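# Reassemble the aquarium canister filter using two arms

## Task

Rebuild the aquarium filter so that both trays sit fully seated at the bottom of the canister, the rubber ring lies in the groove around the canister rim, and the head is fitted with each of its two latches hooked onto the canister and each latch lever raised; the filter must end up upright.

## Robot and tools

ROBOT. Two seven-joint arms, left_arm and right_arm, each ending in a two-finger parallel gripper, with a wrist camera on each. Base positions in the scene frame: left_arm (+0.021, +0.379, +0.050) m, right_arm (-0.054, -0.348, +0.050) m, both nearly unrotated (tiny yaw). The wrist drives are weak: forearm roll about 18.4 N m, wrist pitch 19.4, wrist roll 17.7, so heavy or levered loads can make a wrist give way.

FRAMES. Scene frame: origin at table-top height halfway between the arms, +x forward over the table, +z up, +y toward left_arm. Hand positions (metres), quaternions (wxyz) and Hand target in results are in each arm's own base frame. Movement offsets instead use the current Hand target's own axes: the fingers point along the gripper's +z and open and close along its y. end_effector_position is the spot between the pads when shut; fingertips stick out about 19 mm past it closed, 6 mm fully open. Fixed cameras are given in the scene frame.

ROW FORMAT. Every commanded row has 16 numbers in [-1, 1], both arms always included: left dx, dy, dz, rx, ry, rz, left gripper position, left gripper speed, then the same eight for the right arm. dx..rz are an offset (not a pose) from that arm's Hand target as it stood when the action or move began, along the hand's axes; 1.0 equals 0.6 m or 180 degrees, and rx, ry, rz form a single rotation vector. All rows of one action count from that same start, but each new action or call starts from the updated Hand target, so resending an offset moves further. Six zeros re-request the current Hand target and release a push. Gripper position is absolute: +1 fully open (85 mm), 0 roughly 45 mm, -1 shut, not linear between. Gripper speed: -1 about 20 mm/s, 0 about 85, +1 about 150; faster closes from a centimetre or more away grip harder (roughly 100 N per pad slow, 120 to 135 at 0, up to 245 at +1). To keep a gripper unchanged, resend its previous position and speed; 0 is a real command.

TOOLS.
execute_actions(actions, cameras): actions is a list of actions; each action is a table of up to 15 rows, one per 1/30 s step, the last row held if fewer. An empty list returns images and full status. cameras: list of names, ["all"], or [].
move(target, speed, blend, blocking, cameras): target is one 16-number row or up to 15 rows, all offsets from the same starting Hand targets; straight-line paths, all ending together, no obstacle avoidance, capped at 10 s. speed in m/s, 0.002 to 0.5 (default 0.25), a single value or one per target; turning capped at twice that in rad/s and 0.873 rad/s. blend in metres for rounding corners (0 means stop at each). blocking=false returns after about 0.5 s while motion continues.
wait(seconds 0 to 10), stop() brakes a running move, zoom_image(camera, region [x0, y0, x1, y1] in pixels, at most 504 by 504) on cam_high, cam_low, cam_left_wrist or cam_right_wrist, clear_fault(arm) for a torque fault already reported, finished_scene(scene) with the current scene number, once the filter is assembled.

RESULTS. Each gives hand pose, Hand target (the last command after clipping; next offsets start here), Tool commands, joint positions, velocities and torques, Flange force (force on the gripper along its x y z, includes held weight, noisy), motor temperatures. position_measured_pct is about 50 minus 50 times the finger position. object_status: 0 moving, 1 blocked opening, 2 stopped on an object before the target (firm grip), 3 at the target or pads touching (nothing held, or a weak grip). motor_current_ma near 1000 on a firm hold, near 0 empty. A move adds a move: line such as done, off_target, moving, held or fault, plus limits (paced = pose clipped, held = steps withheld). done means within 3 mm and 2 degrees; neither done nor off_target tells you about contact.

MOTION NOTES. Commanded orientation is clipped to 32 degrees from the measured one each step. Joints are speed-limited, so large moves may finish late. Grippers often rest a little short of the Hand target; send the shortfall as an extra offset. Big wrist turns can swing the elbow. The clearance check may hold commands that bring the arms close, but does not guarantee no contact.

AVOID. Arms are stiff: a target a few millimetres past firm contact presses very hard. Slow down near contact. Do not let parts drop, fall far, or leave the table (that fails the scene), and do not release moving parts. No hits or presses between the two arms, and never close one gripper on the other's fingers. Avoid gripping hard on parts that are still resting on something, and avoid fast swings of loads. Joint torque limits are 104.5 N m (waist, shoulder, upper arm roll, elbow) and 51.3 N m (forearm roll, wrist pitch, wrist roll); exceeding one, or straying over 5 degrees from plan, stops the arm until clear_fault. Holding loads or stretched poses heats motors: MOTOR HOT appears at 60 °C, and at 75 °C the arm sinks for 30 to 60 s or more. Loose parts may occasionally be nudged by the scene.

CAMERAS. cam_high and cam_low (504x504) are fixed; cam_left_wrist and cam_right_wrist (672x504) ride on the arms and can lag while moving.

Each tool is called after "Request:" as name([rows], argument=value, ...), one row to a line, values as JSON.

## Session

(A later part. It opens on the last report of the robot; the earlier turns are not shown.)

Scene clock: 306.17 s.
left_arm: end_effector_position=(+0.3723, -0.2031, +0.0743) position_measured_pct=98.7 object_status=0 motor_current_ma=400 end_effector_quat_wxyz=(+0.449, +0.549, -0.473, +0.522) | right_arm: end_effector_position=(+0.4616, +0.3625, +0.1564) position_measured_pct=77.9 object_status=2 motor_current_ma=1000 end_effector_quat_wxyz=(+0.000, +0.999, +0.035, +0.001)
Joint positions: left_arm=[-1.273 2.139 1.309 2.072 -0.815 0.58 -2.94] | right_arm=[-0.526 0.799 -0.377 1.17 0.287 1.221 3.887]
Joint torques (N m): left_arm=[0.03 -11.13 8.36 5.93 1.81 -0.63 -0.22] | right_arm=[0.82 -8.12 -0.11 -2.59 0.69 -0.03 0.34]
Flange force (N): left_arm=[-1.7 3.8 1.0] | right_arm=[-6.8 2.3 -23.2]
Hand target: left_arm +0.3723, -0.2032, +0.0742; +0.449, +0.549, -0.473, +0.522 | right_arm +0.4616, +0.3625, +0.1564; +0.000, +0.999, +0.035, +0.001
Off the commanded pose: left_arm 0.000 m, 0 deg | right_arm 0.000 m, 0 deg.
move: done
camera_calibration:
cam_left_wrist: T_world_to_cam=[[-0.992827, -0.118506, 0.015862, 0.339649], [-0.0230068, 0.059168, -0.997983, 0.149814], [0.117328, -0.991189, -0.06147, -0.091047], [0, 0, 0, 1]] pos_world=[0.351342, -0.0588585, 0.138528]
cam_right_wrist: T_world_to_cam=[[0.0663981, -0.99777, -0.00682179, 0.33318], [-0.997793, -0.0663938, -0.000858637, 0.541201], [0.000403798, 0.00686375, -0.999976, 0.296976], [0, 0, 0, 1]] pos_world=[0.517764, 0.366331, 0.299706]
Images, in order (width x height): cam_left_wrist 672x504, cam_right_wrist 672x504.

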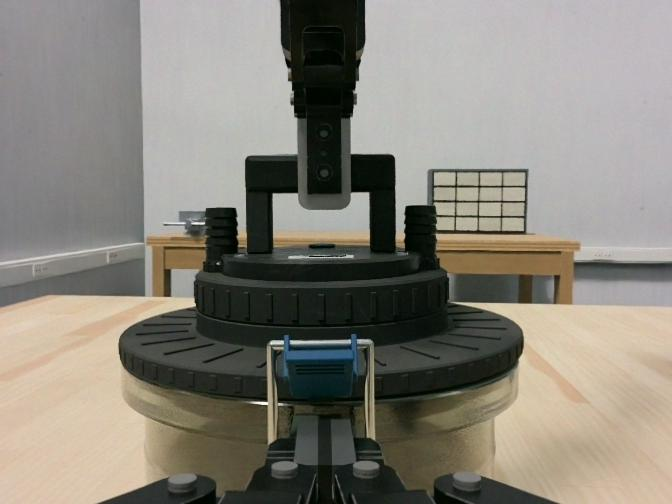

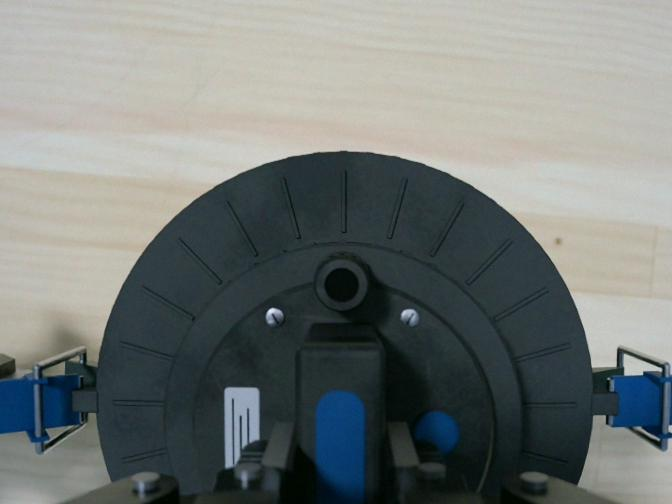

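Request:
move([
  [0.0, 0, 0.0233, 0,0,0, -1, 0, 0,0,0,0,0,0,-1,-0.6],
  [0.0117, 0, 0.0233, 0,0,0, -1, 0, 0,0,0,0,0,0,-1,-0.6],
], speed=0.04, cameras=["cam_left_wrist","cam_right_wrist"])

Request:
zoom_image(camera="cam_left_wrist", region=[220, 320, 430, 504])

Request:
zoom_image(camera="cam_right_wrist", region=[0, 320, 130, 480])

Scene clock: 308.57 s.
left_arm: end_effector_position=(+0.3744, -0.2173, +0.0805) position_measured_pct=98.7 object_status=3 motor_current_ma=960 end_effector_quat_wxyz=(+0.449, +0.549, -0.473, +0.522) | right_arm: end_effector_position=(+0.4616, +0.3625, +0.1565) position_measured_pct=77.9 object_status=2 motor_current_ma=1000 end_effector_quat_wxyz=(+0.000, +0.999, +0.035, +0.001)
Joint positions: left_arm=[-1.228 2.125 1.311 2.088 -0.829 0.524 -2.911] | right_arm=[-0.526 0.799 -0.377 1.17 0.287 1.221 3.887]
Joint torques (N m): left_arm=[0.25 -10.4 9.7 6.75 2.08 -0.96 -0.29] | right_arm=[-1.74 -7.52 -2.21 -3.08 -0.29 -1.11 0.45]
Flange force (N): left_arm=[-3.7 4.8 0.3] | right_arm=[-6.4 7.1 -24.7]
Hand target: left_arm +0.3744, -0.2173, +0.0805; +0.449, +0.549, -0.473, +0.522 | right_arm +0.4616, +0.3625, +0.1564; +0.000, +0.999, +0.035, +0.001
Off the commanded pose: left_arm 0.000 m, 0 deg | right_arm 0.000 m, 0 deg.
move: done
camera_calibration:
cam_left_wrist: T_world_to_cam=[[-0.992827, -0.118506, 0.015862, 0.339953], [-0.0230068, 0.059168, -0.997983, 0.15689], [0.117328, -0.991189, -0.06147, -0.104987], [0, 0, 0, 1]] pos_world=[0.353442, -0.0730585, 0.144728]
cam_right_wrist: T_world_to_cam=[[0.0663981, -0.99777, -0.00682179, 0.33318], [-0.997793, -0.0663938, -0.000858637, 0.541201], [0.000403798, 0.00686375, -0.999976, 0.296976], [0, 0, 0, 1]] pos_world=[0.517764, 0.366331, 0.299706]
Images, in order (width x height): cam_left_wrist 672x504, cam_right_wrist 672x504.

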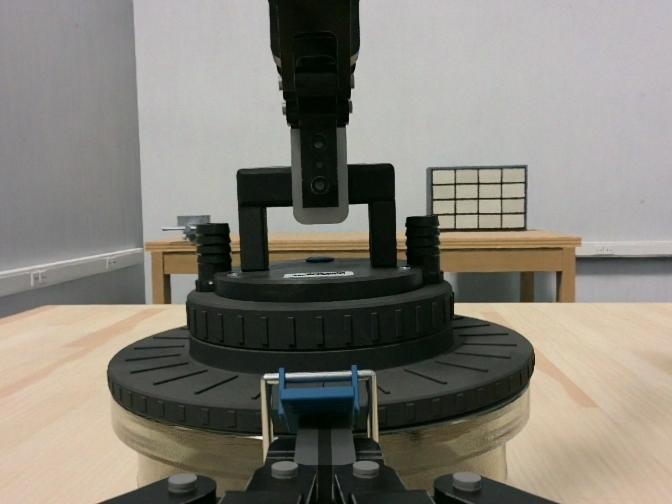

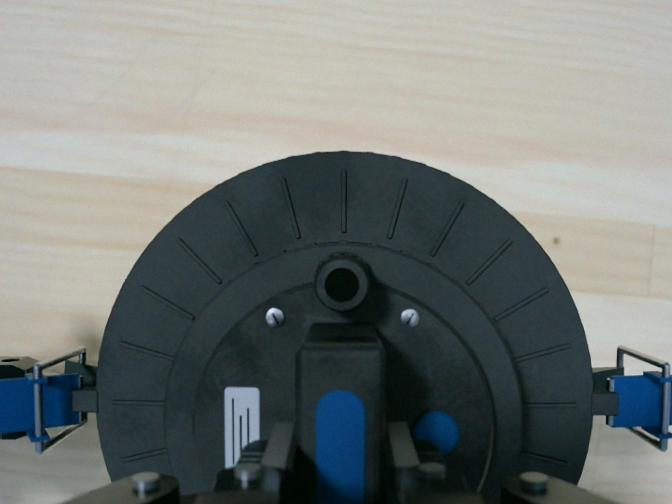

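Scaled by 2.400.

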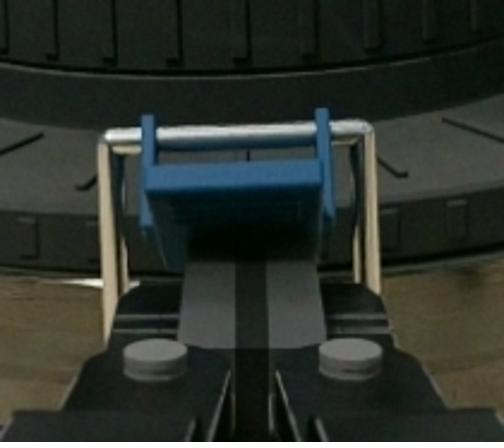

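Scaled by 3.150.

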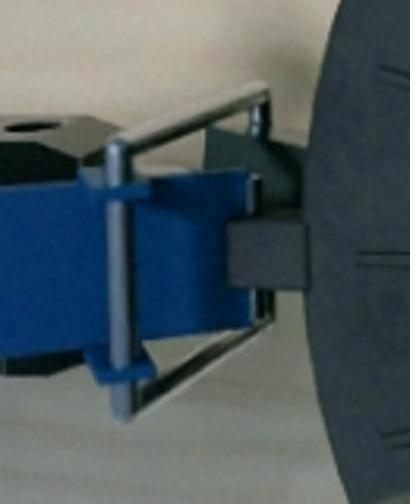

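Request:
move([
  [0.0105, -0.003, 0.0067, 0,0,0, -1, 0, 0,0,0,0,0,0,-1,-0.6],
  [0.0171, -0.003, 0.0145, 0,0,0, -1, 0, 0,0,0,0,0,0,-1,-0.6],
], speed=0.03, blend=0.001, cameras=["cam_left_wrist","cam_right_wrist"])

Request:
zoom_image(camera="cam_left_wrist", region=[220, 320, 430, 504])

Request:
zoom_image(camera="cam_right_wrist", region=[0, 320, 130, 480])

Scene clock: 310.50 s.
left_arm: end_effector_position=(+0.3775, -0.2262, +0.0903) position_measured_pct=98.7 object_status=3 motor_current_ma=960 end_effector_quat_wxyz=(+0.449, +0.549, -0.473, +0.522) | right_arm: end_effector_position=(+0.4616, +0.3626, +0.1565) position_measured_pct=77.9 object_status=2 motor_current_ma=1000 end_effector_quat_wxyz=(+0.000, +0.999, +0.035, +0.001)
Joint positions: left_arm=[-1.191 2.101 1.324 2.101 -0.831 0.483 -2.882] | right_arm=[-0.526 0.799 -0.377 1.17 0.287 1.221 3.887]
Joint torques (N m): left_arm=[-0.07 -10.59 8.97 5.7 1.57 -0.84 -0.16] | right_arm=[-0.58 -3.71 -1.75 -2.63 -0.63 -2.43 0.56]
Flange force (N): left_arm=[-0.6 4.3 1.0] | right_arm=[-10.0 6.9 -32.2]
Hand target: left_arm +0.3775, -0.2262, +0.0903; +0.449, +0.549, -0.473, +0.522 | right_arm +0.4616, +0.3625, +0.1564; +0.000, +0.999, +0.035, +0.001
Off the commanded pose: left_arm 0.000 m, 0 deg | right_arm 0.000 m, 0 deg.
move: done
camera_calibration:
cam_left_wrist: T_world_to_cam=[[-0.992827, -0.118504, 0.0158614, 0.341932], [-0.0229944, 0.0590692, -0.997989, 0.167253], [0.117329, -0.991195, -0.0613704, -0.113499], [0, 0, 0, 1]] pos_world=[0.356642, -0.0818585, 0.154528]
cam_right_wrist: T_world_to_cam=[[0.0663971, -0.997769, -0.00692156, 0.33321], [-0.997793, -0.0663926, -0.000865276, 0.541202], [0.000403805, 0.00696373, -0.999976, 0.296939], [0, 0, 0, 1]] pos_world=[0.517764, 0.366331, 0.299706]
Images, in order (width x height): cam_left_wrist 672x504, cam_right_wrist 672x504.

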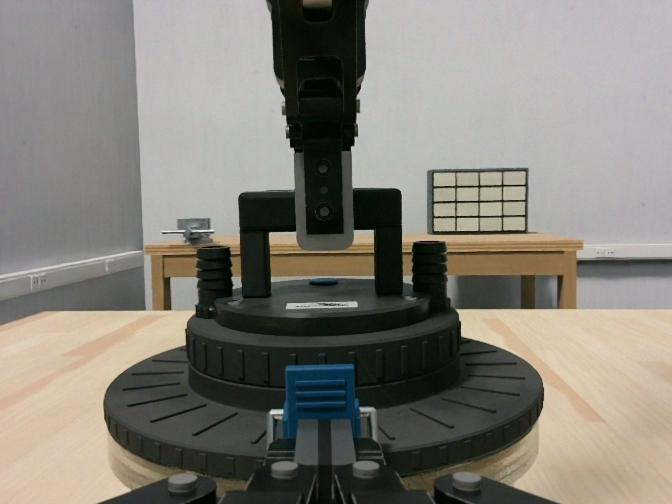

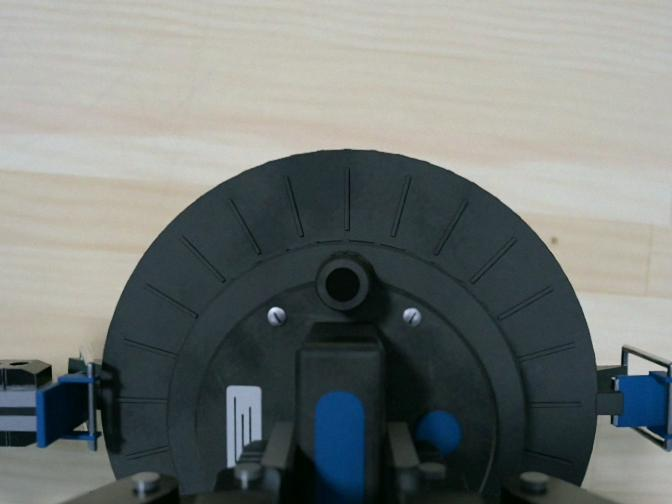

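Scaled by 2.400.

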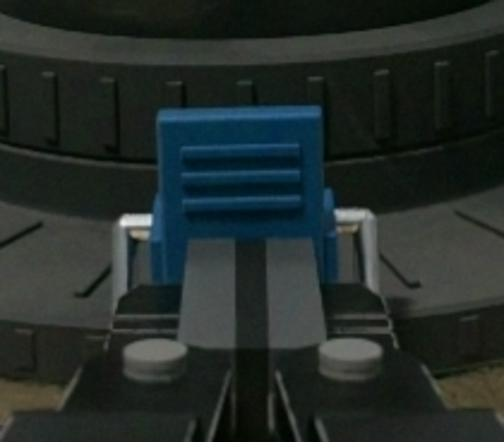

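Scaled by 3.150.

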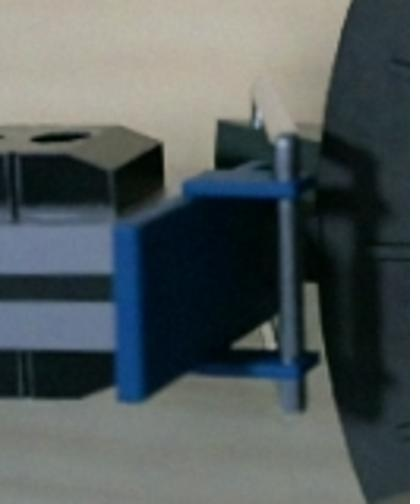

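Request:
move(target=[-0.0, 0, -0.08, 0,0,0, -1, 0, 0,0,0,0,0,0,-1,-0.6], speed=0.08, cameras=["cam_left_wrist","cam_right_wrist","cam_high"])

Request:
zoom_image(camera="cam_left_wrist", region=[220, 320, 430, 504])

Request:
zoom_image(camera="cam_right_wrist", region=[0, 320, 130, 480])

Scene clock: 312.07 s.
left_arm: end_effector_position=(+0.3704, -0.1788, +0.0928) position_measured_pct=98.7 object_status=3 motor_current_ma=960 end_effector_quat_wxyz=(+0.449, +0.549, -0.473, +0.522) | right_arm: end_effector_position=(+0.4616, +0.3625, +0.1564) position_measured_pct=77.9 object_status=2 motor_current_ma=1000 end_effector_quat_wxyz=(+0.000, +0.999, +0.035, +0.001)
Joint positions: left_arm=[-1.318 2.104 1.351 2.082 -0.77 0.636 -2.929] | right_arm=[-0.526 0.799 -0.377 1.17 0.287 1.221 3.887]
Joint torques (N m): left_arm=[0.07 -10.91 8.83 5.39 1.83 -0.81 -0.19] | right_arm=[-0.65 -3.5 -1.77 -2.49 -0.65 -2.44 0.55]
Flange force (N): left_arm=[-1.5 4.2 0.6] | right_arm=[-9.7 6.9 -32.6]
Hand target: left_arm +0.3704, -0.1788, +0.0928; +0.449, +0.549, -0.473, +0.522 | right_arm +0.4616, +0.3625, +0.1564; +0.000, +0.999, +0.035, +0.001
Off the commanded pose: left_arm 0.000 m, 0 deg | right_arm 0.000 m, 0 deg.
move: done
camera_calibration:
cam_left_wrist: T_world_to_cam=[[-0.992827, -0.118506, 0.015862, 0.340448], [-0.0230068, 0.059168, -0.997983, 0.166798], [0.117328, -0.991189, -0.06147, -0.0656127], [0, 0, 0, 1]] pos_world=[0.349542, -0.0345585, 0.157028]
cam_right_wrist: T_world_to_cam=[[0.0663981, -0.99777, -0.00682179, 0.33318], [-0.997793, -0.0663938, -0.000858637, 0.541201], [0.000403798, 0.00686375, -0.999976, 0.296976], [0, 0, 0, 1]] pos_world=[0.517764, 0.366331, 0.299706]
Images, in order (width x height): cam_high 504x504, cam_left_wrist 672x504, cam_right_wrist 672x504.

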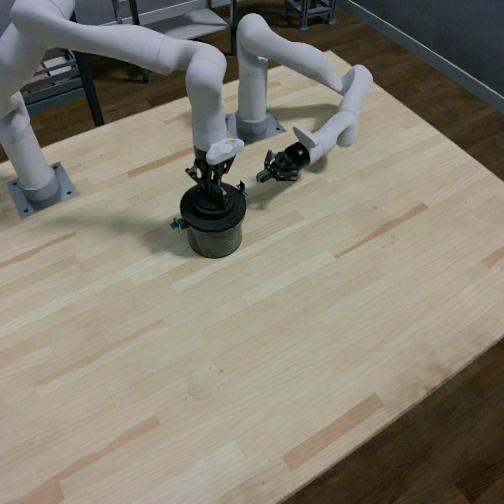

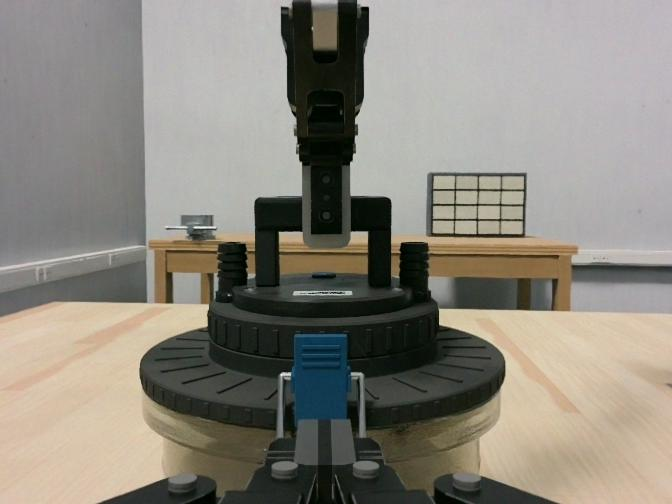

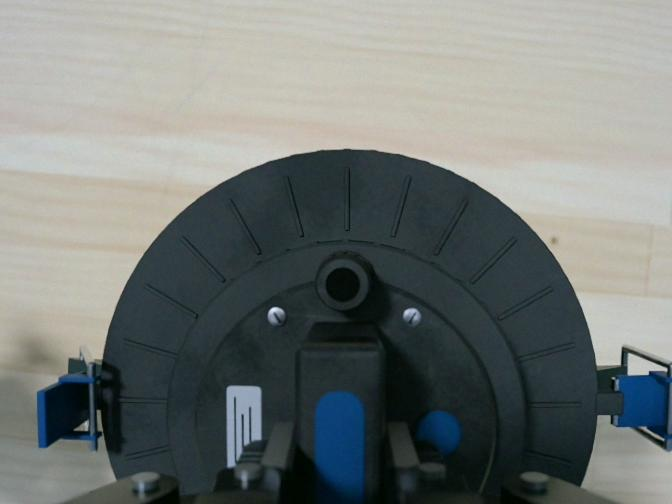

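Scaled by 2.400.

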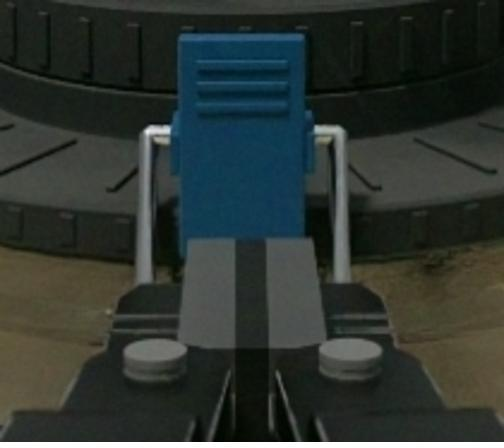

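Scaled by 3.150.

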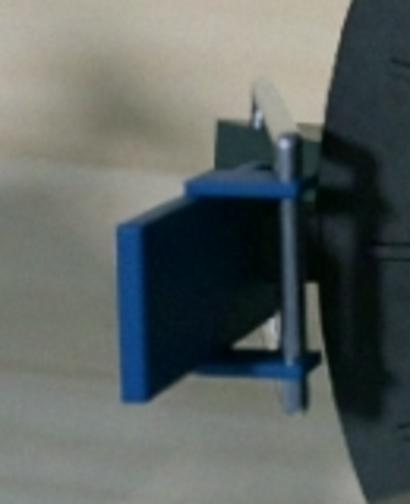

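Request:
move(target=[-0.0, 0, -0.05, 0,0,0, 1, 0, 0,0,0,0,0,0,-1,-0.6], speed=0.1, cameras=["cam_left_wrist"])

Request:
zoom_image(camera="cam_left_wrist", region=[220, 320, 430, 504])

Scene clock: 313.83 s.
left_arm: end_effector_position=(+0.3660, -0.1491, +0.0943) position_measured_pct=0.0 object_status=0 motor_current_ma=0 end_effector_quat_wxyz=(+0.449, +0.549, -0.473, +0.522) | right_arm: end_effector_position=(+0.4616, +0.3625, +0.1564) position_measured_pct=77.9 object_status=2 motor_current_ma=1000 end_effector_quat_wxyz=(+0.000, +0.999, +0.035, +0.001)
Joint positions: left_arm=[-1.389 2.1 1.369 2.061 -0.73 0.732 -2.957] | right_arm=[-0.526 0.799 -0.377 1.17 0.287 1.221 3.887]
Joint torques (N m): left_arm=[-0.04 -11.17 8.67 5.16 2.15 -0.51 -0.24] | right_arm=[-0.65 -3.52 -1.78 -2.46 -0.65 -2.43 0.56]
Flange force (N): left_arm=[-1.0 4.1 2.0] | right_arm=[-9.6 6.8 -32.6]
Hand target: left_arm +0.3660, -0.1491, +0.0943; +0.449, +0.549, -0.473, +0.522 | right_arm +0.4616, +0.3625, +0.1564; +0.000, +0.999, +0.035, +0.001
Off the commanded pose: left_arm 0.000 m, 0 deg | right_arm 0.000 m, 0 deg.
move: done
camera_calibration:
cam_left_wrist: T_world_to_cam=[[-0.992827, -0.118506, 0.015862, 0.339476], [-0.0230068, 0.059168, -0.997983, 0.166434], [0.117328, -0.991189, -0.06147, -0.0355542], [0, 0, 0, 1]] pos_world=[0.345042, -0.00485854, 0.158528]
Images, in order (width x height): cam_left_wrist 672x504.

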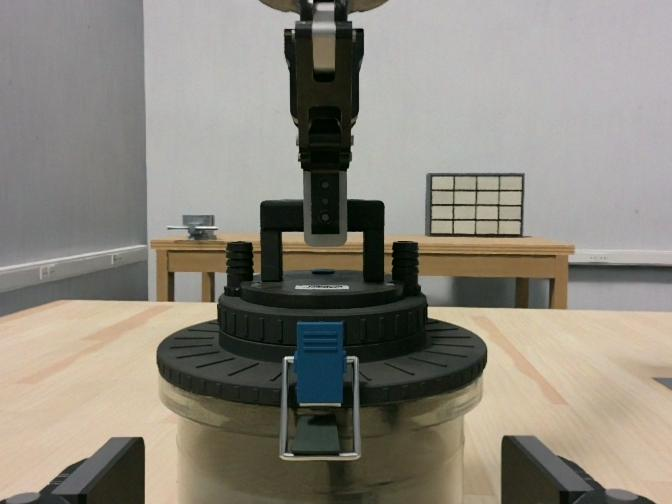

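Scaled by 2.400.

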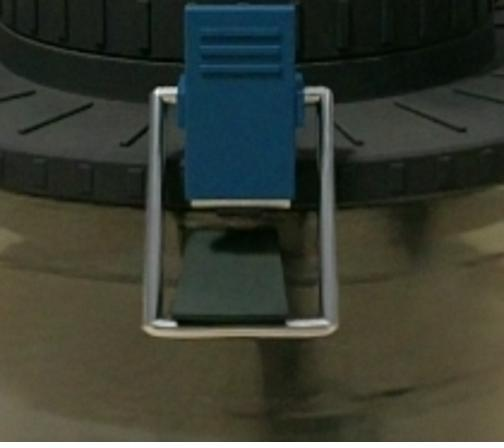

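Request:
move([
  [0, 0, 0, 0,0,0, 1, 0, 0,0,0.0,0,0,0,-0.25,-0.6],
  [-0.15, 0, -0.1, 0,0,0, 1, 0, 0,0,-0.2,0,0,0,-0.25,-0.6],
], speed=[0.05,0.15], cameras=["all"])

Scene clock: 316.57 s.
left_arm: end_effector_position=(+0.3565, -0.0853, +0.0075) position_measured_pct=0.0 object_status=3 motor_current_ma=0 end_effector_quat_wxyz=(+0.449, +0.549, -0.473, +0.522) | right_arm: end_effector_position=(+0.4613, +0.3626, +0.2764) position_measured_pct=62.3 object_status=3 motor_current_ma=0 end_effector_quat_wxyz=(+0.000, +0.999, +0.035, +0.001)
Joint positions: left_arm=[-1.553 2.211 1.283 1.834 -0.712 1.02 -3.187] | right_arm=[-0.548 0.723 -0.385 0.917 0.254 1.539 3.931]
Joint torques (N m): left_arm=[0.14 -10.81 8.31 6.36 2.7 0.19 -0.23] | right_arm=[-0.4 -21.55 -2.84 -10.04 -0.38 -0.15 0.44]
Flange force (N): left_arm=[-0.2 4.3 1.9] | right_arm=[-7.1 4.8 3.2]
Hand target: left_arm +0.3565, -0.0853, +0.0075; +0.449, +0.549, -0.473, +0.522 | right_arm +0.4613, +0.3626, +0.2764; +0.000, +0.999, +0.035, +0.001
Off the commanded pose: left_arm 0.000 m, 0 deg | right_arm 0.000 m, 0 deg.
move: done
camera_calibration:
cam_left_wrist: T_world_to_cam=[[-0.992827, -0.118506, 0.015862, 0.339081], [-0.0230068, 0.059168, -0.997983, 0.075818], [0.117328, -0.991189, -0.06147, 0.0234509], [0, 0, 0, 1]] pos_world=[0.335642, 0.0589415, 0.071728]
cam_right_wrist: T_world_to_cam=[[0.0663971, -0.997769, -0.00692156, 0.334068], [-0.997793, -0.0663926, -0.000865276, 0.540907], [0.000403805, 0.00696373, -0.999976, 0.416936], [0, 0, 0, 1]] pos_world=[0.517364, 0.366331, 0.419706]

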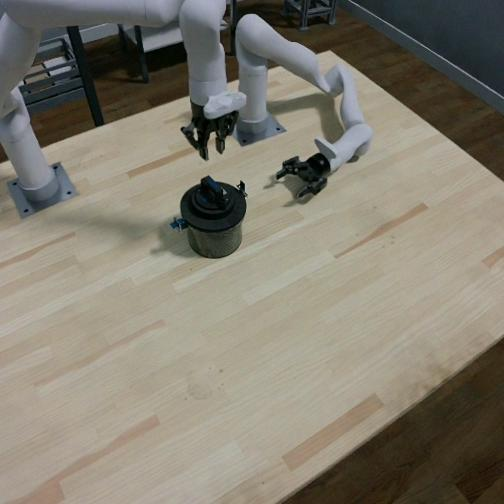

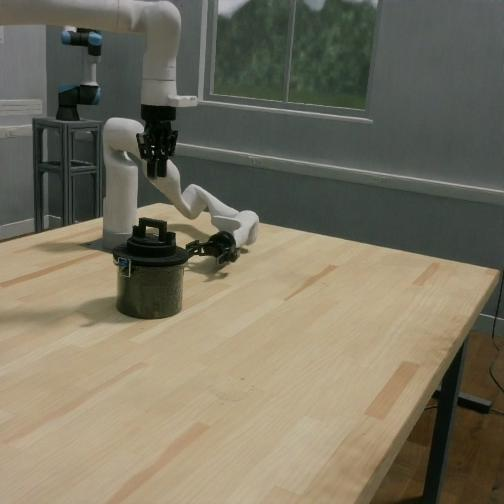

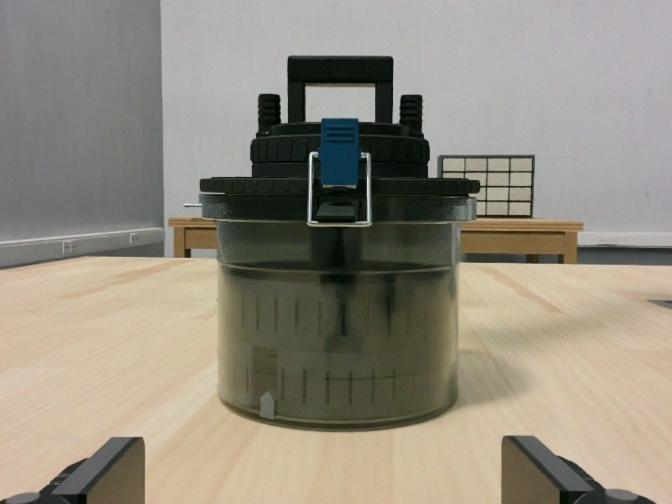

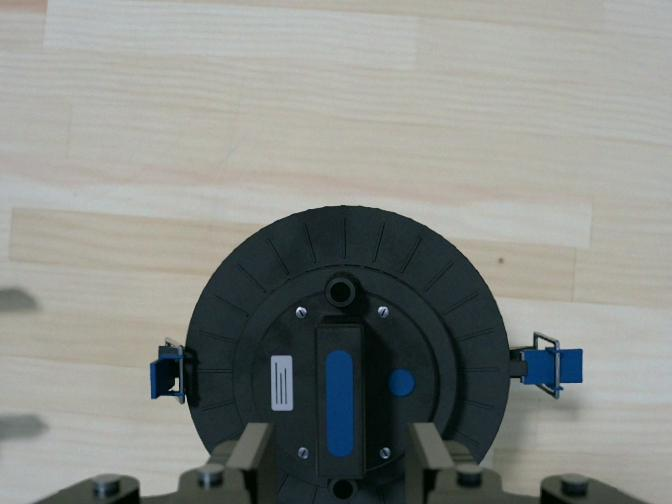

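Request:
move([
  [0.455, 0.003, -0.003, 0.3675,-0.3764,-0.3872, 0.2, 0, -0.01,0.3545,0,0.3054,0.2992,-0.4357,0.25,0],
], speed=0.25, cameras=["all"])

Scene clock: 323.80 s.
left_arm: end_effector_position=(+0.3562, -0.0977, +0.2802) position_measured_pct=39.8 object_status=3 motor_current_ma=0 end_effector_quat_wxyz=(+0.000, +0.998, +0.063, +0.000) | right_arm: end_effector_position=(+0.4701, +0.1500, +0.2766) position_measured_pct=37.7 object_status=3 motor_current_ma=0 end_effector_quat_wxyz=(-0.422, +0.553, +0.605, +0.387)
Joint positions: left_arm=[-0.685 0.32 1.175 1.77 -0.309 1.259 -0.877] | right_arm=[0.885 1.17 -1.374 1.547 -0.104 1.046 6.282]
Joint torques (N m): left_arm=[-0.31 -9.56 3.52 -8.97 0.26 0.18 -0.34] | right_arm=[-0.37 -16.77 -10.93 -5.14 -2.72 -0.18 0.41]
Flange force (N): left_arm=[3.5 3.4 5.1] | right_arm=[-0.1 -4.9 1.3]
Hand target: left_arm +0.3562, -0.0977, +0.2802; +0.000, +0.998, +0.063, +0.000 | right_arm +0.4701, +0.1500, +0.2766; -0.422, +0.553, +0.605, +0.387
Off the commanded pose: left_arm 0.000 m, 0 deg | right_arm 0.000 m, 0 deg.
move: done
camera_calibration:
cam_left_wrist: T_world_to_cam=[[0.140557, -0.9896, 0.0306013, -0.159998], [-0.990053, -0.140291, 0.010683, 0.391073], [-0.00627881, -0.0317984, -0.999475, 0.428628], [0, 0, 0, 1]] pos_world=[0.412363, -0.08984, 0.429121]
cam_right_wrist: T_world_to_cam=[[0.995596, 0.0936369, -0.00455596, -0.479798], [0.0280721, -0.34414, -0.938499, 0.354429], [-0.089446, 0.934238, -0.345253, 0.140619], [0, 0, 0, 1]] pos_world=[0.480313, 0.0355286, 0.378994]

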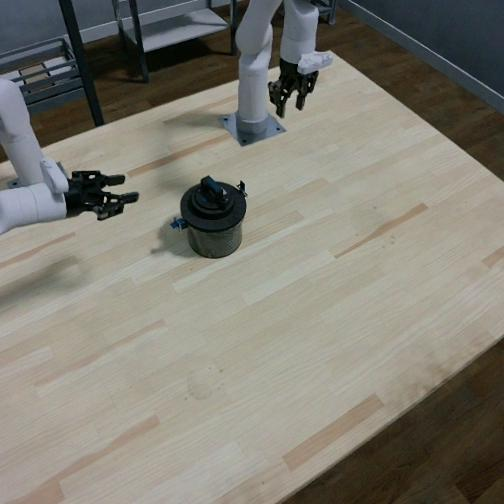

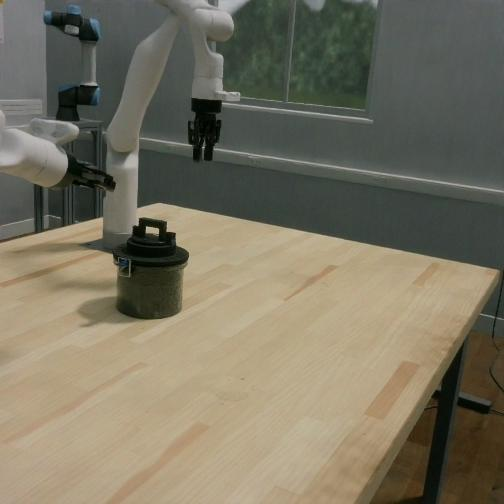

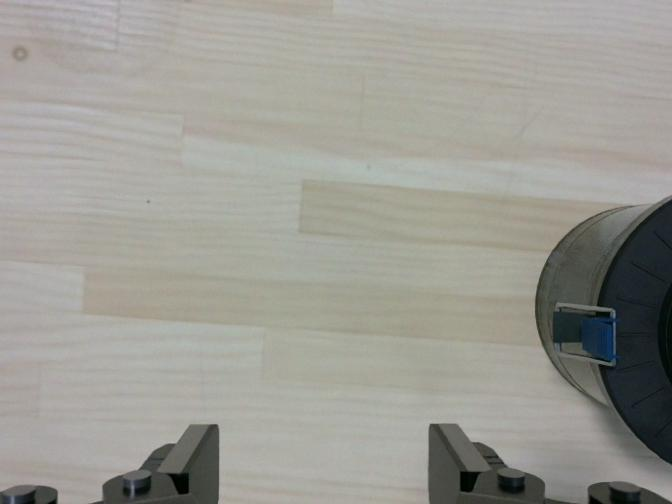

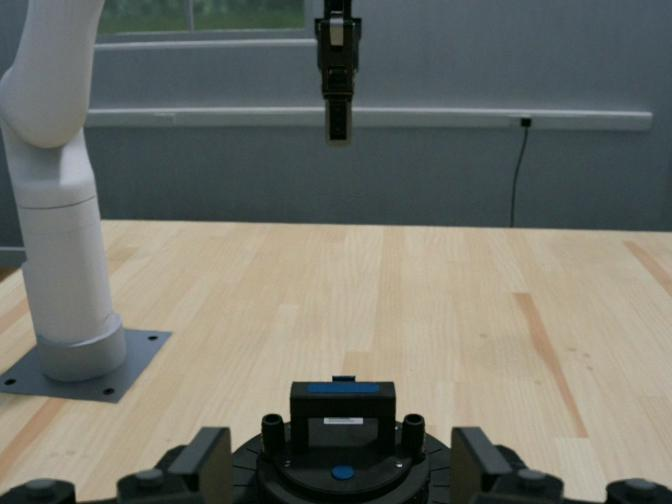

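Request:
move([
  [0.0137, 0.411, 0.02, 0,0,0, 0.2, 0, -0.287,0.0217,0.1237,0,0,0,0.25,0],
], speed=0.2, cameras=["all"])

Scene clock: 326.33 s.
left_arm: end_effector_position=(+0.3953, -0.3413, +0.2682) position_measured_pct=39.8 object_status=3 motor_current_ma=0 end_effector_quat_wxyz=(+0.000, +0.998, +0.063, +0.000) | right_arm: end_effector_position=(+0.4824, +0.1617, +0.0894) position_measured_pct=37.7 object_status=3 motor_current_ma=0 end_effector_quat_wxyz=(-0.422, +0.553, +0.605, +0.387)
Joint positions: left_arm=[0.173 0.691 0.978 1.273 -0.561 1.455 -0.348] | right_arm=[0.803 1.481 -1.193 1.521 0.049 0.911 6.491]
Joint torques (N m): left_arm=[0.06 -19.08 5.76 -8.42 0.2 -0.03 -0.22] | right_arm=[-0.39 -18.14 -11.32 -1.87 -2.48 0.4 0.4]
Flange force (N): left_arm=[-0.6 -0.1 3.0] | right_arm=[2.0 -6.6 0.4]
Hand target: left_arm +0.3953, -0.3413, +0.2682; +0.000, +0.998, +0.063, +0.000 | right_arm +0.4824, +0.1617, +0.0894; -0.422, +0.553, +0.605, +0.387
Off the commanded pose: left_arm 0.000 m, 0 deg | right_arm 0.000 m, 0 deg.
move: done
camera_calibration:
cam_left_wrist: T_world_to_cam=[[0.140557, -0.9896, 0.0306013, -0.406193], [-0.990053, -0.140291, 0.010683, 0.395737], [-0.00627881, -0.0317984, -0.999475, 0.409134], [0, 0, 0, 1]] pos_world=[0.451463, -0.33344, 0.417121]
cam_right_wrist: T_world_to_cam=[[0.995604, 0.09355, -0.00453298, -0.493997], [0.0280669, -0.344177, -0.938485, 0.182331], [-0.0893554, 0.934233, -0.345289, 0.0660849], [0, 0, 0, 1]] pos_world=[0.492613, 0.0472287, 0.191694]

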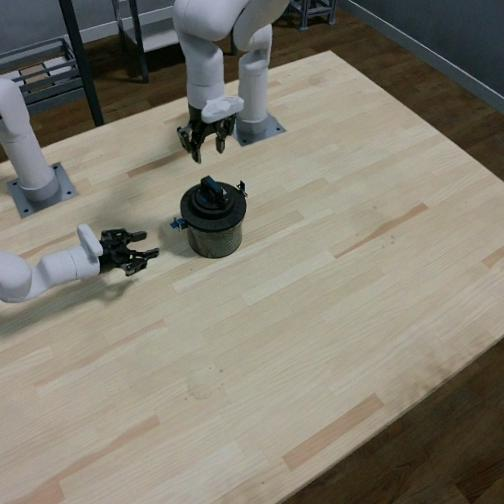

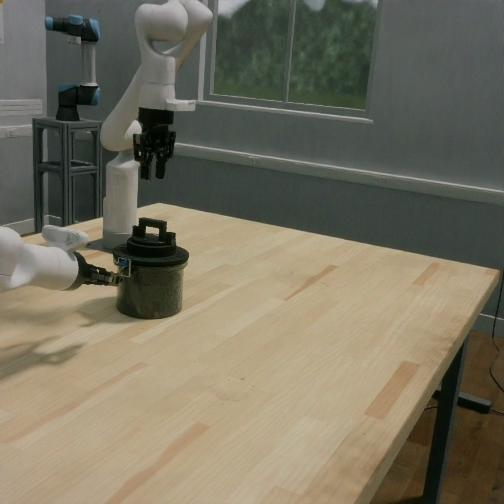

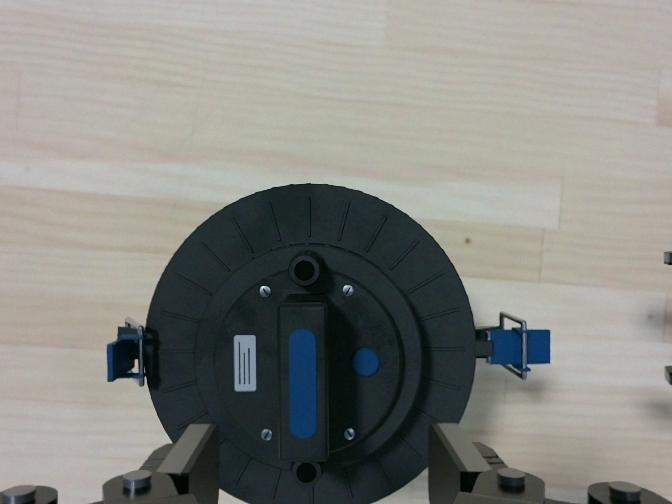

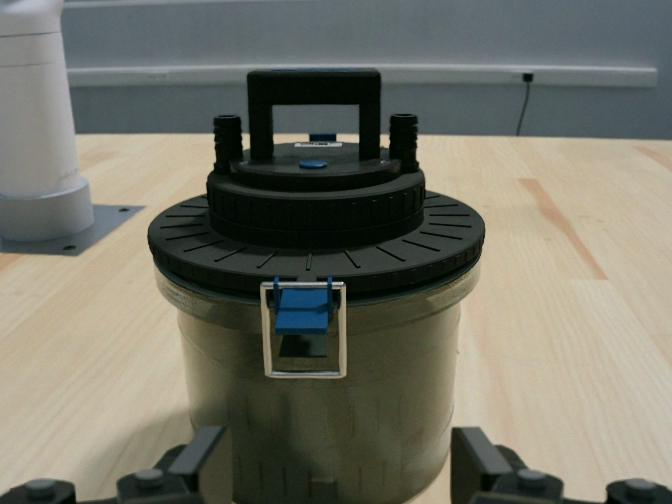

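Request:
move([
  [0.006, -0.0107, 0.11, 0,0,0, 0.2, 0, 0,0,0,0,0,0,0.25,0],
], speed=0.12, cameras=["cam_left_wrist","cam_right_wrist"])

Scene clock: 328.03 s.
left_arm: end_effector_position=(+0.3981, -0.3345, +0.2023) position_measured_pct=39.8 object_status=3 motor_current_ma=0 end_effector_quat_wxyz=(+0.000, +0.998, +0.063, +0.000) | right_arm: end_effector_position=(+0.4824, +0.1617, +0.0894) position_measured_pct=37.7 object_status=3 motor_current_ma=0 end_effector_quat_wxyz=(-0.422, +0.553, +0.605, +0.387)
Joint positions: left_arm=[0.15 0.744 0.946 1.417 -0.609 1.288 -0.308] | right_arm=[0.803 1.481 -1.193 1.521 0.049 0.911 6.491]
Joint torques (N m): left_arm=[0 -19.11 6.15 -7.78 0.27 0.4 -0.22] | right_arm=[-0.4 -18.07 -11.33 -1.89 -2.48 0.43 0.42]
Flange force (N): left_arm=[-1.1 -0.4 3.8] | right_arm=[2.1 -6.7 0.4]
Hand target: left_arm +0.3981, -0.3345, +0.2022; +0.000, +0.998, +0.063, +0.000 | right_arm +0.4824, +0.1617, +0.0894; -0.422, +0.553, +0.605, +0.387
Off the commanded pose: left_arm 0.000 m, 0 deg | right_arm 0.000 m, 0 deg.
move: done
camera_calibration:
cam_left_wrist: T_world_to_cam=[[0.140556, -0.989603, 0.0305023, -0.397803], [-0.990053, -0.140291, 0.010669, 0.400173], [-0.00627885, -0.0316985, -0.999478, 0.343436], [0, 0, 0, 1]] pos_world=[0.454263, -0.32664, 0.351121]
cam_right_wrist: T_world_to_cam=[[0.995595, 0.0936425, -0.0045684, -0.49389], [0.0280656, -0.344174, -0.938486, 0.182334], [-0.0894546, 0.934224, -0.345286, 0.0661246], [0, 0, 0, 1]] pos_world=[0.492513, 0.0472286, 0.191694]
Images, in order (width x height): cam_left_wrist 672x504, cam_right_wrist 672x504.

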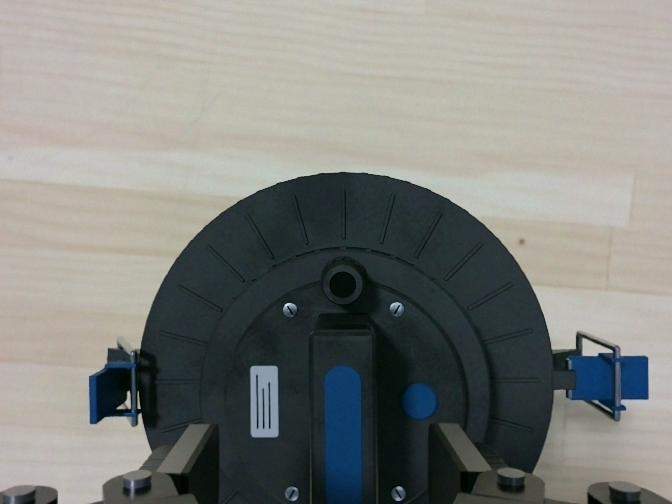

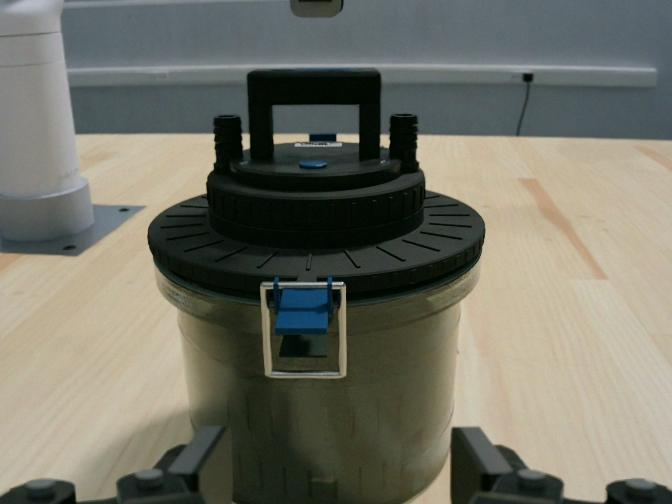

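Request:
move([
  [0.0, 0.009, 0.042, 0,0,0, 0.2, 0, 0,0,0,0,0,0,0.25,0],
], speed=0.06, cameras=["cam_left_wrist","cam_right_wrist"])

Scene clock: 329.33 s.
left_arm: end_effector_position=(+0.3988, -0.3398, +0.1771) position_measured_pct=39.8 object_status=3 motor_current_ma=0 end_effector_quat_wxyz=(+0.000, +0.998, +0.063, +0.000) | right_arm: end_effector_position=(+0.4824, +0.1617, +0.0894) position_measured_pct=37.7 object_status=3 motor_current_ma=0 end_effector_quat_wxyz=(-0.422, +0.553, +0.605, +0.387)
Joint positions: left_arm=[0.168 0.778 0.924 1.442 -0.635 1.236 -0.284] | right_arm=[0.803 1.481 -1.193 1.521 0.049 0.911 6.491]
Joint torques (N m): left_arm=[0 -19.45 6.3 -7.94 0.24 0.11 -0.25] | right_arm=[-0.39 -18.14 -11.35 -1.88 -2.47 0.42 0.37]
Flange force (N): left_arm=[-2.1 -1.5 3.7] | right_arm=[1.9 -6.7 0.4]
Hand target: left_arm +0.3988, -0.3398, +0.1770; +0.000, +0.998, +0.063, +0.000 | right_arm +0.4824, +0.1617, +0.0894; -0.422, +0.553, +0.605, +0.387
Off the commanded pose: left_arm 0.000 m, 0 deg | right_arm 0.000 m, 0 deg.
move: done
camera_calibration:
cam_left_wrist: T_world_to_cam=[[0.140557, -0.9896, 0.0306013, -0.402413], [-0.990053, -0.140291, 0.010683, 0.400386], [-0.00627881, -0.0317984, -0.999475, 0.318151], [0, 0, 0, 1]] pos_world=[0.454963, -0.33194, 0.326021]
cam_right_wrist: T_world_to_cam=[[0.995595, 0.0936425, -0.0045684, -0.49389], [0.0280656, -0.344174, -0.938486, 0.182334], [-0.0894546, 0.934224, -0.345286, 0.0661246], [0, 0, 0, 1]] pos_world=[0.492513, 0.0472286, 0.191694]
Images, in order (width x height): cam_left_wrist 672x504, cam_right_wrist 672x504.

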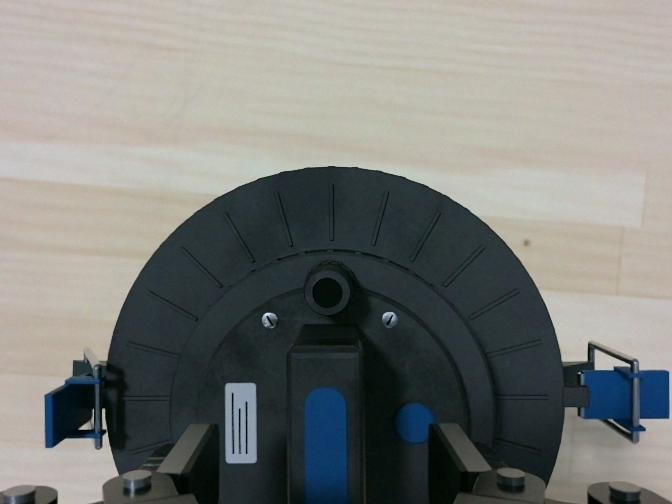

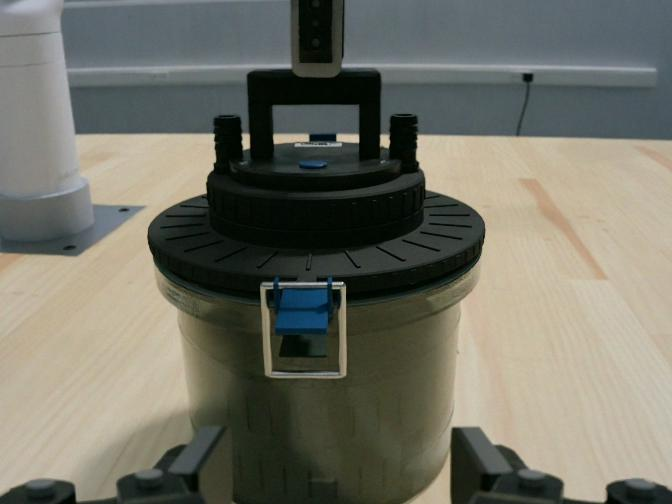

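Request:
move([
  [0.0, 0.002, 0.032, 0,0,0, 0.2, 0, 0,0,0,0,0,0,0.25,0],
  [0.0, 0.002, 0.032, 0,0,0, -1, -0.6, 0,0,0,0,0,0,0.25,0],
], speed=0.06, cameras=["cam_left_wrist","cam_right_wrist"])

Scene clock: 331.63 s.
left_arm: end_effector_position=(+0.3989, -0.3410, +0.1578) position_measured_pct=77.9 object_status=0 motor_current_ma=1000 end_effector_quat_wxyz=(+0.000, +0.998, +0.063, +0.000) | right_arm: end_effector_position=(+0.4824, +0.1617, +0.0894) position_measured_pct=37.7 object_status=3 motor_current_ma=0 end_effector_quat_wxyz=(-0.422, +0.553, +0.605, +0.387)
Joint positions: left_arm=[0.175 0.802 0.908 1.467 -0.655 1.194 -0.267] | right_arm=[0.803 1.481 -1.193 1.521 0.049 0.911 6.491]
Joint torques (N m): left_arm=[1.06 -19.04 6.7 -6.74 0.5 0.23 -0.25] | right_arm=[-0.38 -18.13 -11.34 -1.91 -2.49 0.42 0.41]
Flange force (N): left_arm=[0.2 -2.0 2.2] | right_arm=[2.0 -6.8 0.5]
Hand target: left_arm +0.3989, -0.3410, +0.1578; +0.000, +0.998, +0.063, +0.000 | right_arm +0.4824, +0.1617, +0.0894; -0.422, +0.553, +0.605, +0.387
Off the commanded pose: left_arm 0.000 m, 0 deg | right_arm 0.000 m, 0 deg.
move: done
camera_calibration:
cam_left_wrist: T_world_to_cam=[[0.140555, -0.989606, 0.0304034, -0.402964], [-0.990053, -0.140291, 0.010655, 0.400531], [-0.00627889, -0.0315986, -0.999481, 0.298892], [0, 0, 0, 1]] pos_world=[0.455063, -0.33314, 0.306721]
cam_right_wrist: T_world_to_cam=[[0.995595, 0.0936425, -0.0045684, -0.49389], [0.0280656, -0.344174, -0.938486, 0.182334], [-0.0894546, 0.934224, -0.345286, 0.0661246], [0, 0, 0, 1]] pos_world=[0.492513, 0.0472286, 0.191694]
Images, in order (width x height): cam_left_wrist 672x504, cam_right_wrist 672x504.

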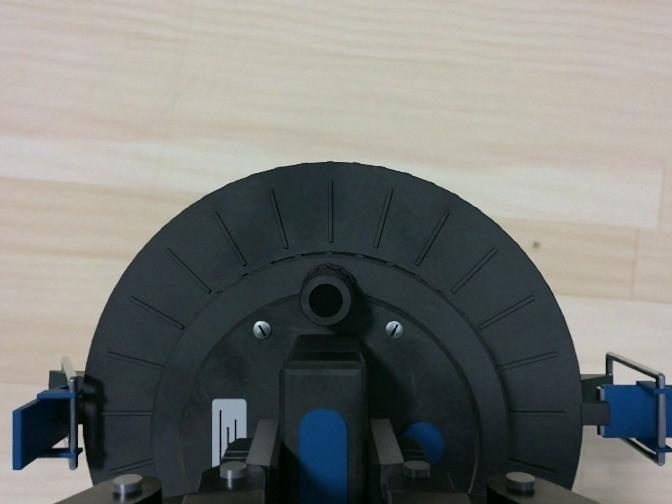

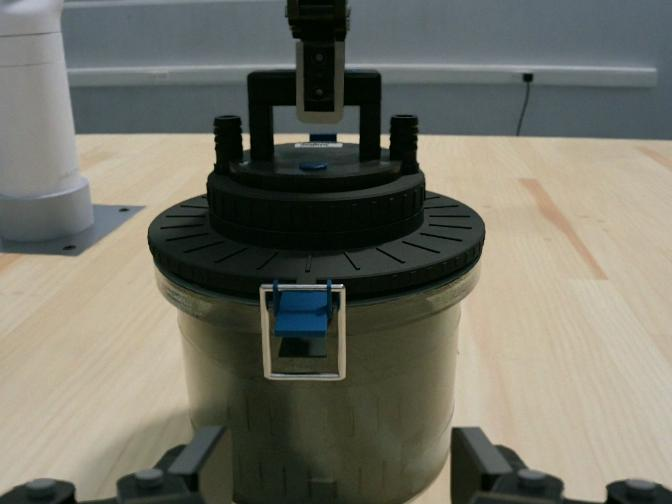

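Request:
move([
  [0.0, 0.0, 0.004, 0,0,0, -1, -0.6, 0.012,-0.012,0.04,0,0,0,0.25,0],
], speed=0.06, cameras=["cam_left_wrist","cam_right_wrist"])

Request:
zoom_image(camera="cam_right_wrist", region=[220, 270, 400, 450])

Request:
zoom_image(camera="cam_left_wrist", region=[540, 320, 672, 480])

Scene clock: 333.00 s.
left_arm: end_effector_position=(+0.3989, -0.3410, +0.1555) position_measured_pct=77.9 object_status=2 motor_current_ma=1000 end_effector_quat_wxyz=(+0.000, +0.998, +0.063, +0.000) | right_arm: end_effector_position=(+0.4730, +0.1859, +0.0879) position_measured_pct=37.7 object_status=3 motor_current_ma=0 end_effector_quat_wxyz=(-0.422, +0.553, +0.605, +0.387)
Joint positions: left_arm=[0.176 0.805 0.907 1.47 -0.658 1.189 -0.265] | right_arm=[0.78 1.482 -1.195 1.577 0.048 0.834 6.481]
Joint velocities: left_arm=[within noise] | right_arm=[-0.002 0 0.001 0.001 0 -0.005 0]
Joint torques (N m): left_arm=[1.56 -2.16 0.66 0.6 0.21 -1.34 -0.36] | right_arm=[-0.31 -17.66 -11.43 -2.04 -2.36 0.49 0.41]
Flange force (N): left_arm=[-1.3 -4.7 -36.5] | right_arm=[2.3 -7.8 0.7]
Hand target: left_arm +0.3989, -0.3410, +0.1554; +0.000, +0.998, +0.063, +0.000 | right_arm +0.4730, +0.1860, +0.0879; -0.422, +0.553, +0.605, +0.387
Off the commanded pose: left_arm 0.000 m, 0 deg | right_arm 0.000 m, 0 deg.
move: done
camera_calibration:
cam_left_wrist: T_world_to_cam=[[0.140557, -0.989599, 0.0306153, -0.402957], [-0.990053, -0.140294, 0.010584, 0.400577], [-0.00617882, -0.0317984, -0.999475, 0.29648], [0, 0, 0, 1]] pos_world=[0.455063, -0.33314, 0.304421]
cam_right_wrist: T_world_to_cam=[[0.995596, 0.0936369, -0.00455596, -0.486906], [0.0280721, -0.34414, -0.938499, 0.189607], [-0.089446, 0.934238, -0.345253, 0.0421896], [0, 0, 0, 1]] pos_world=[0.483213, 0.0714286, 0.190294]
Images, in order (width x height): cam_left_wrist 672x504, cam_right_wrist 672x504.

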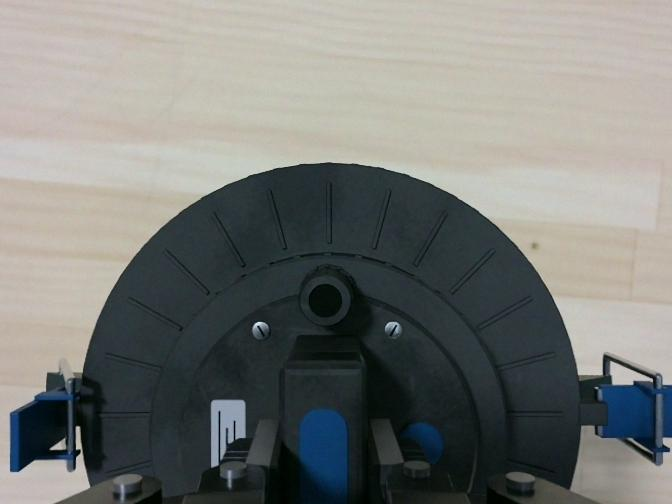

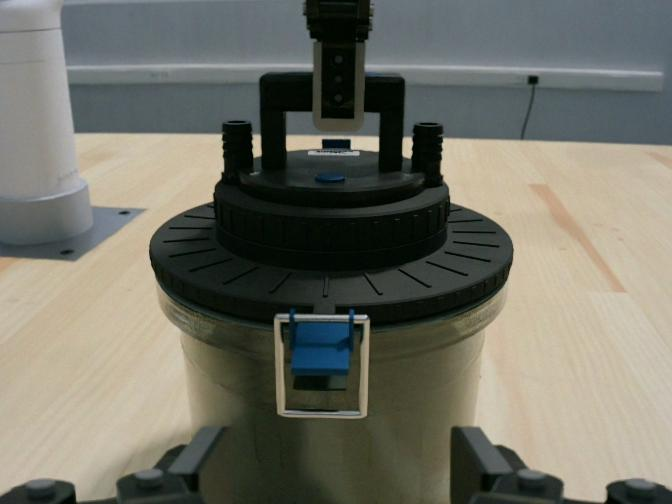

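Scaled by 2.800.

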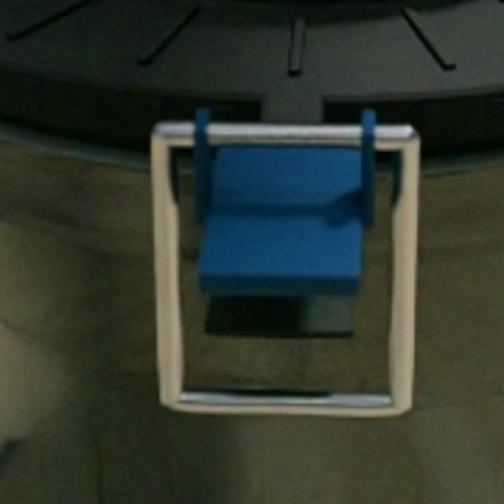

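Scaled by 3.150.

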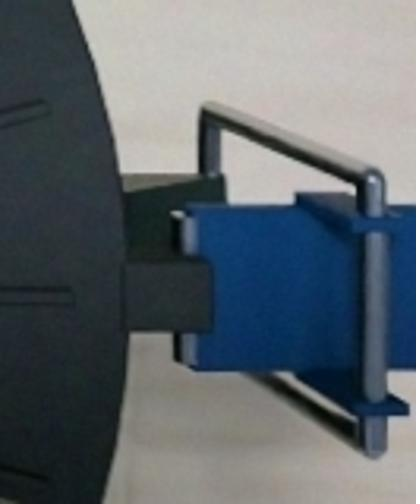

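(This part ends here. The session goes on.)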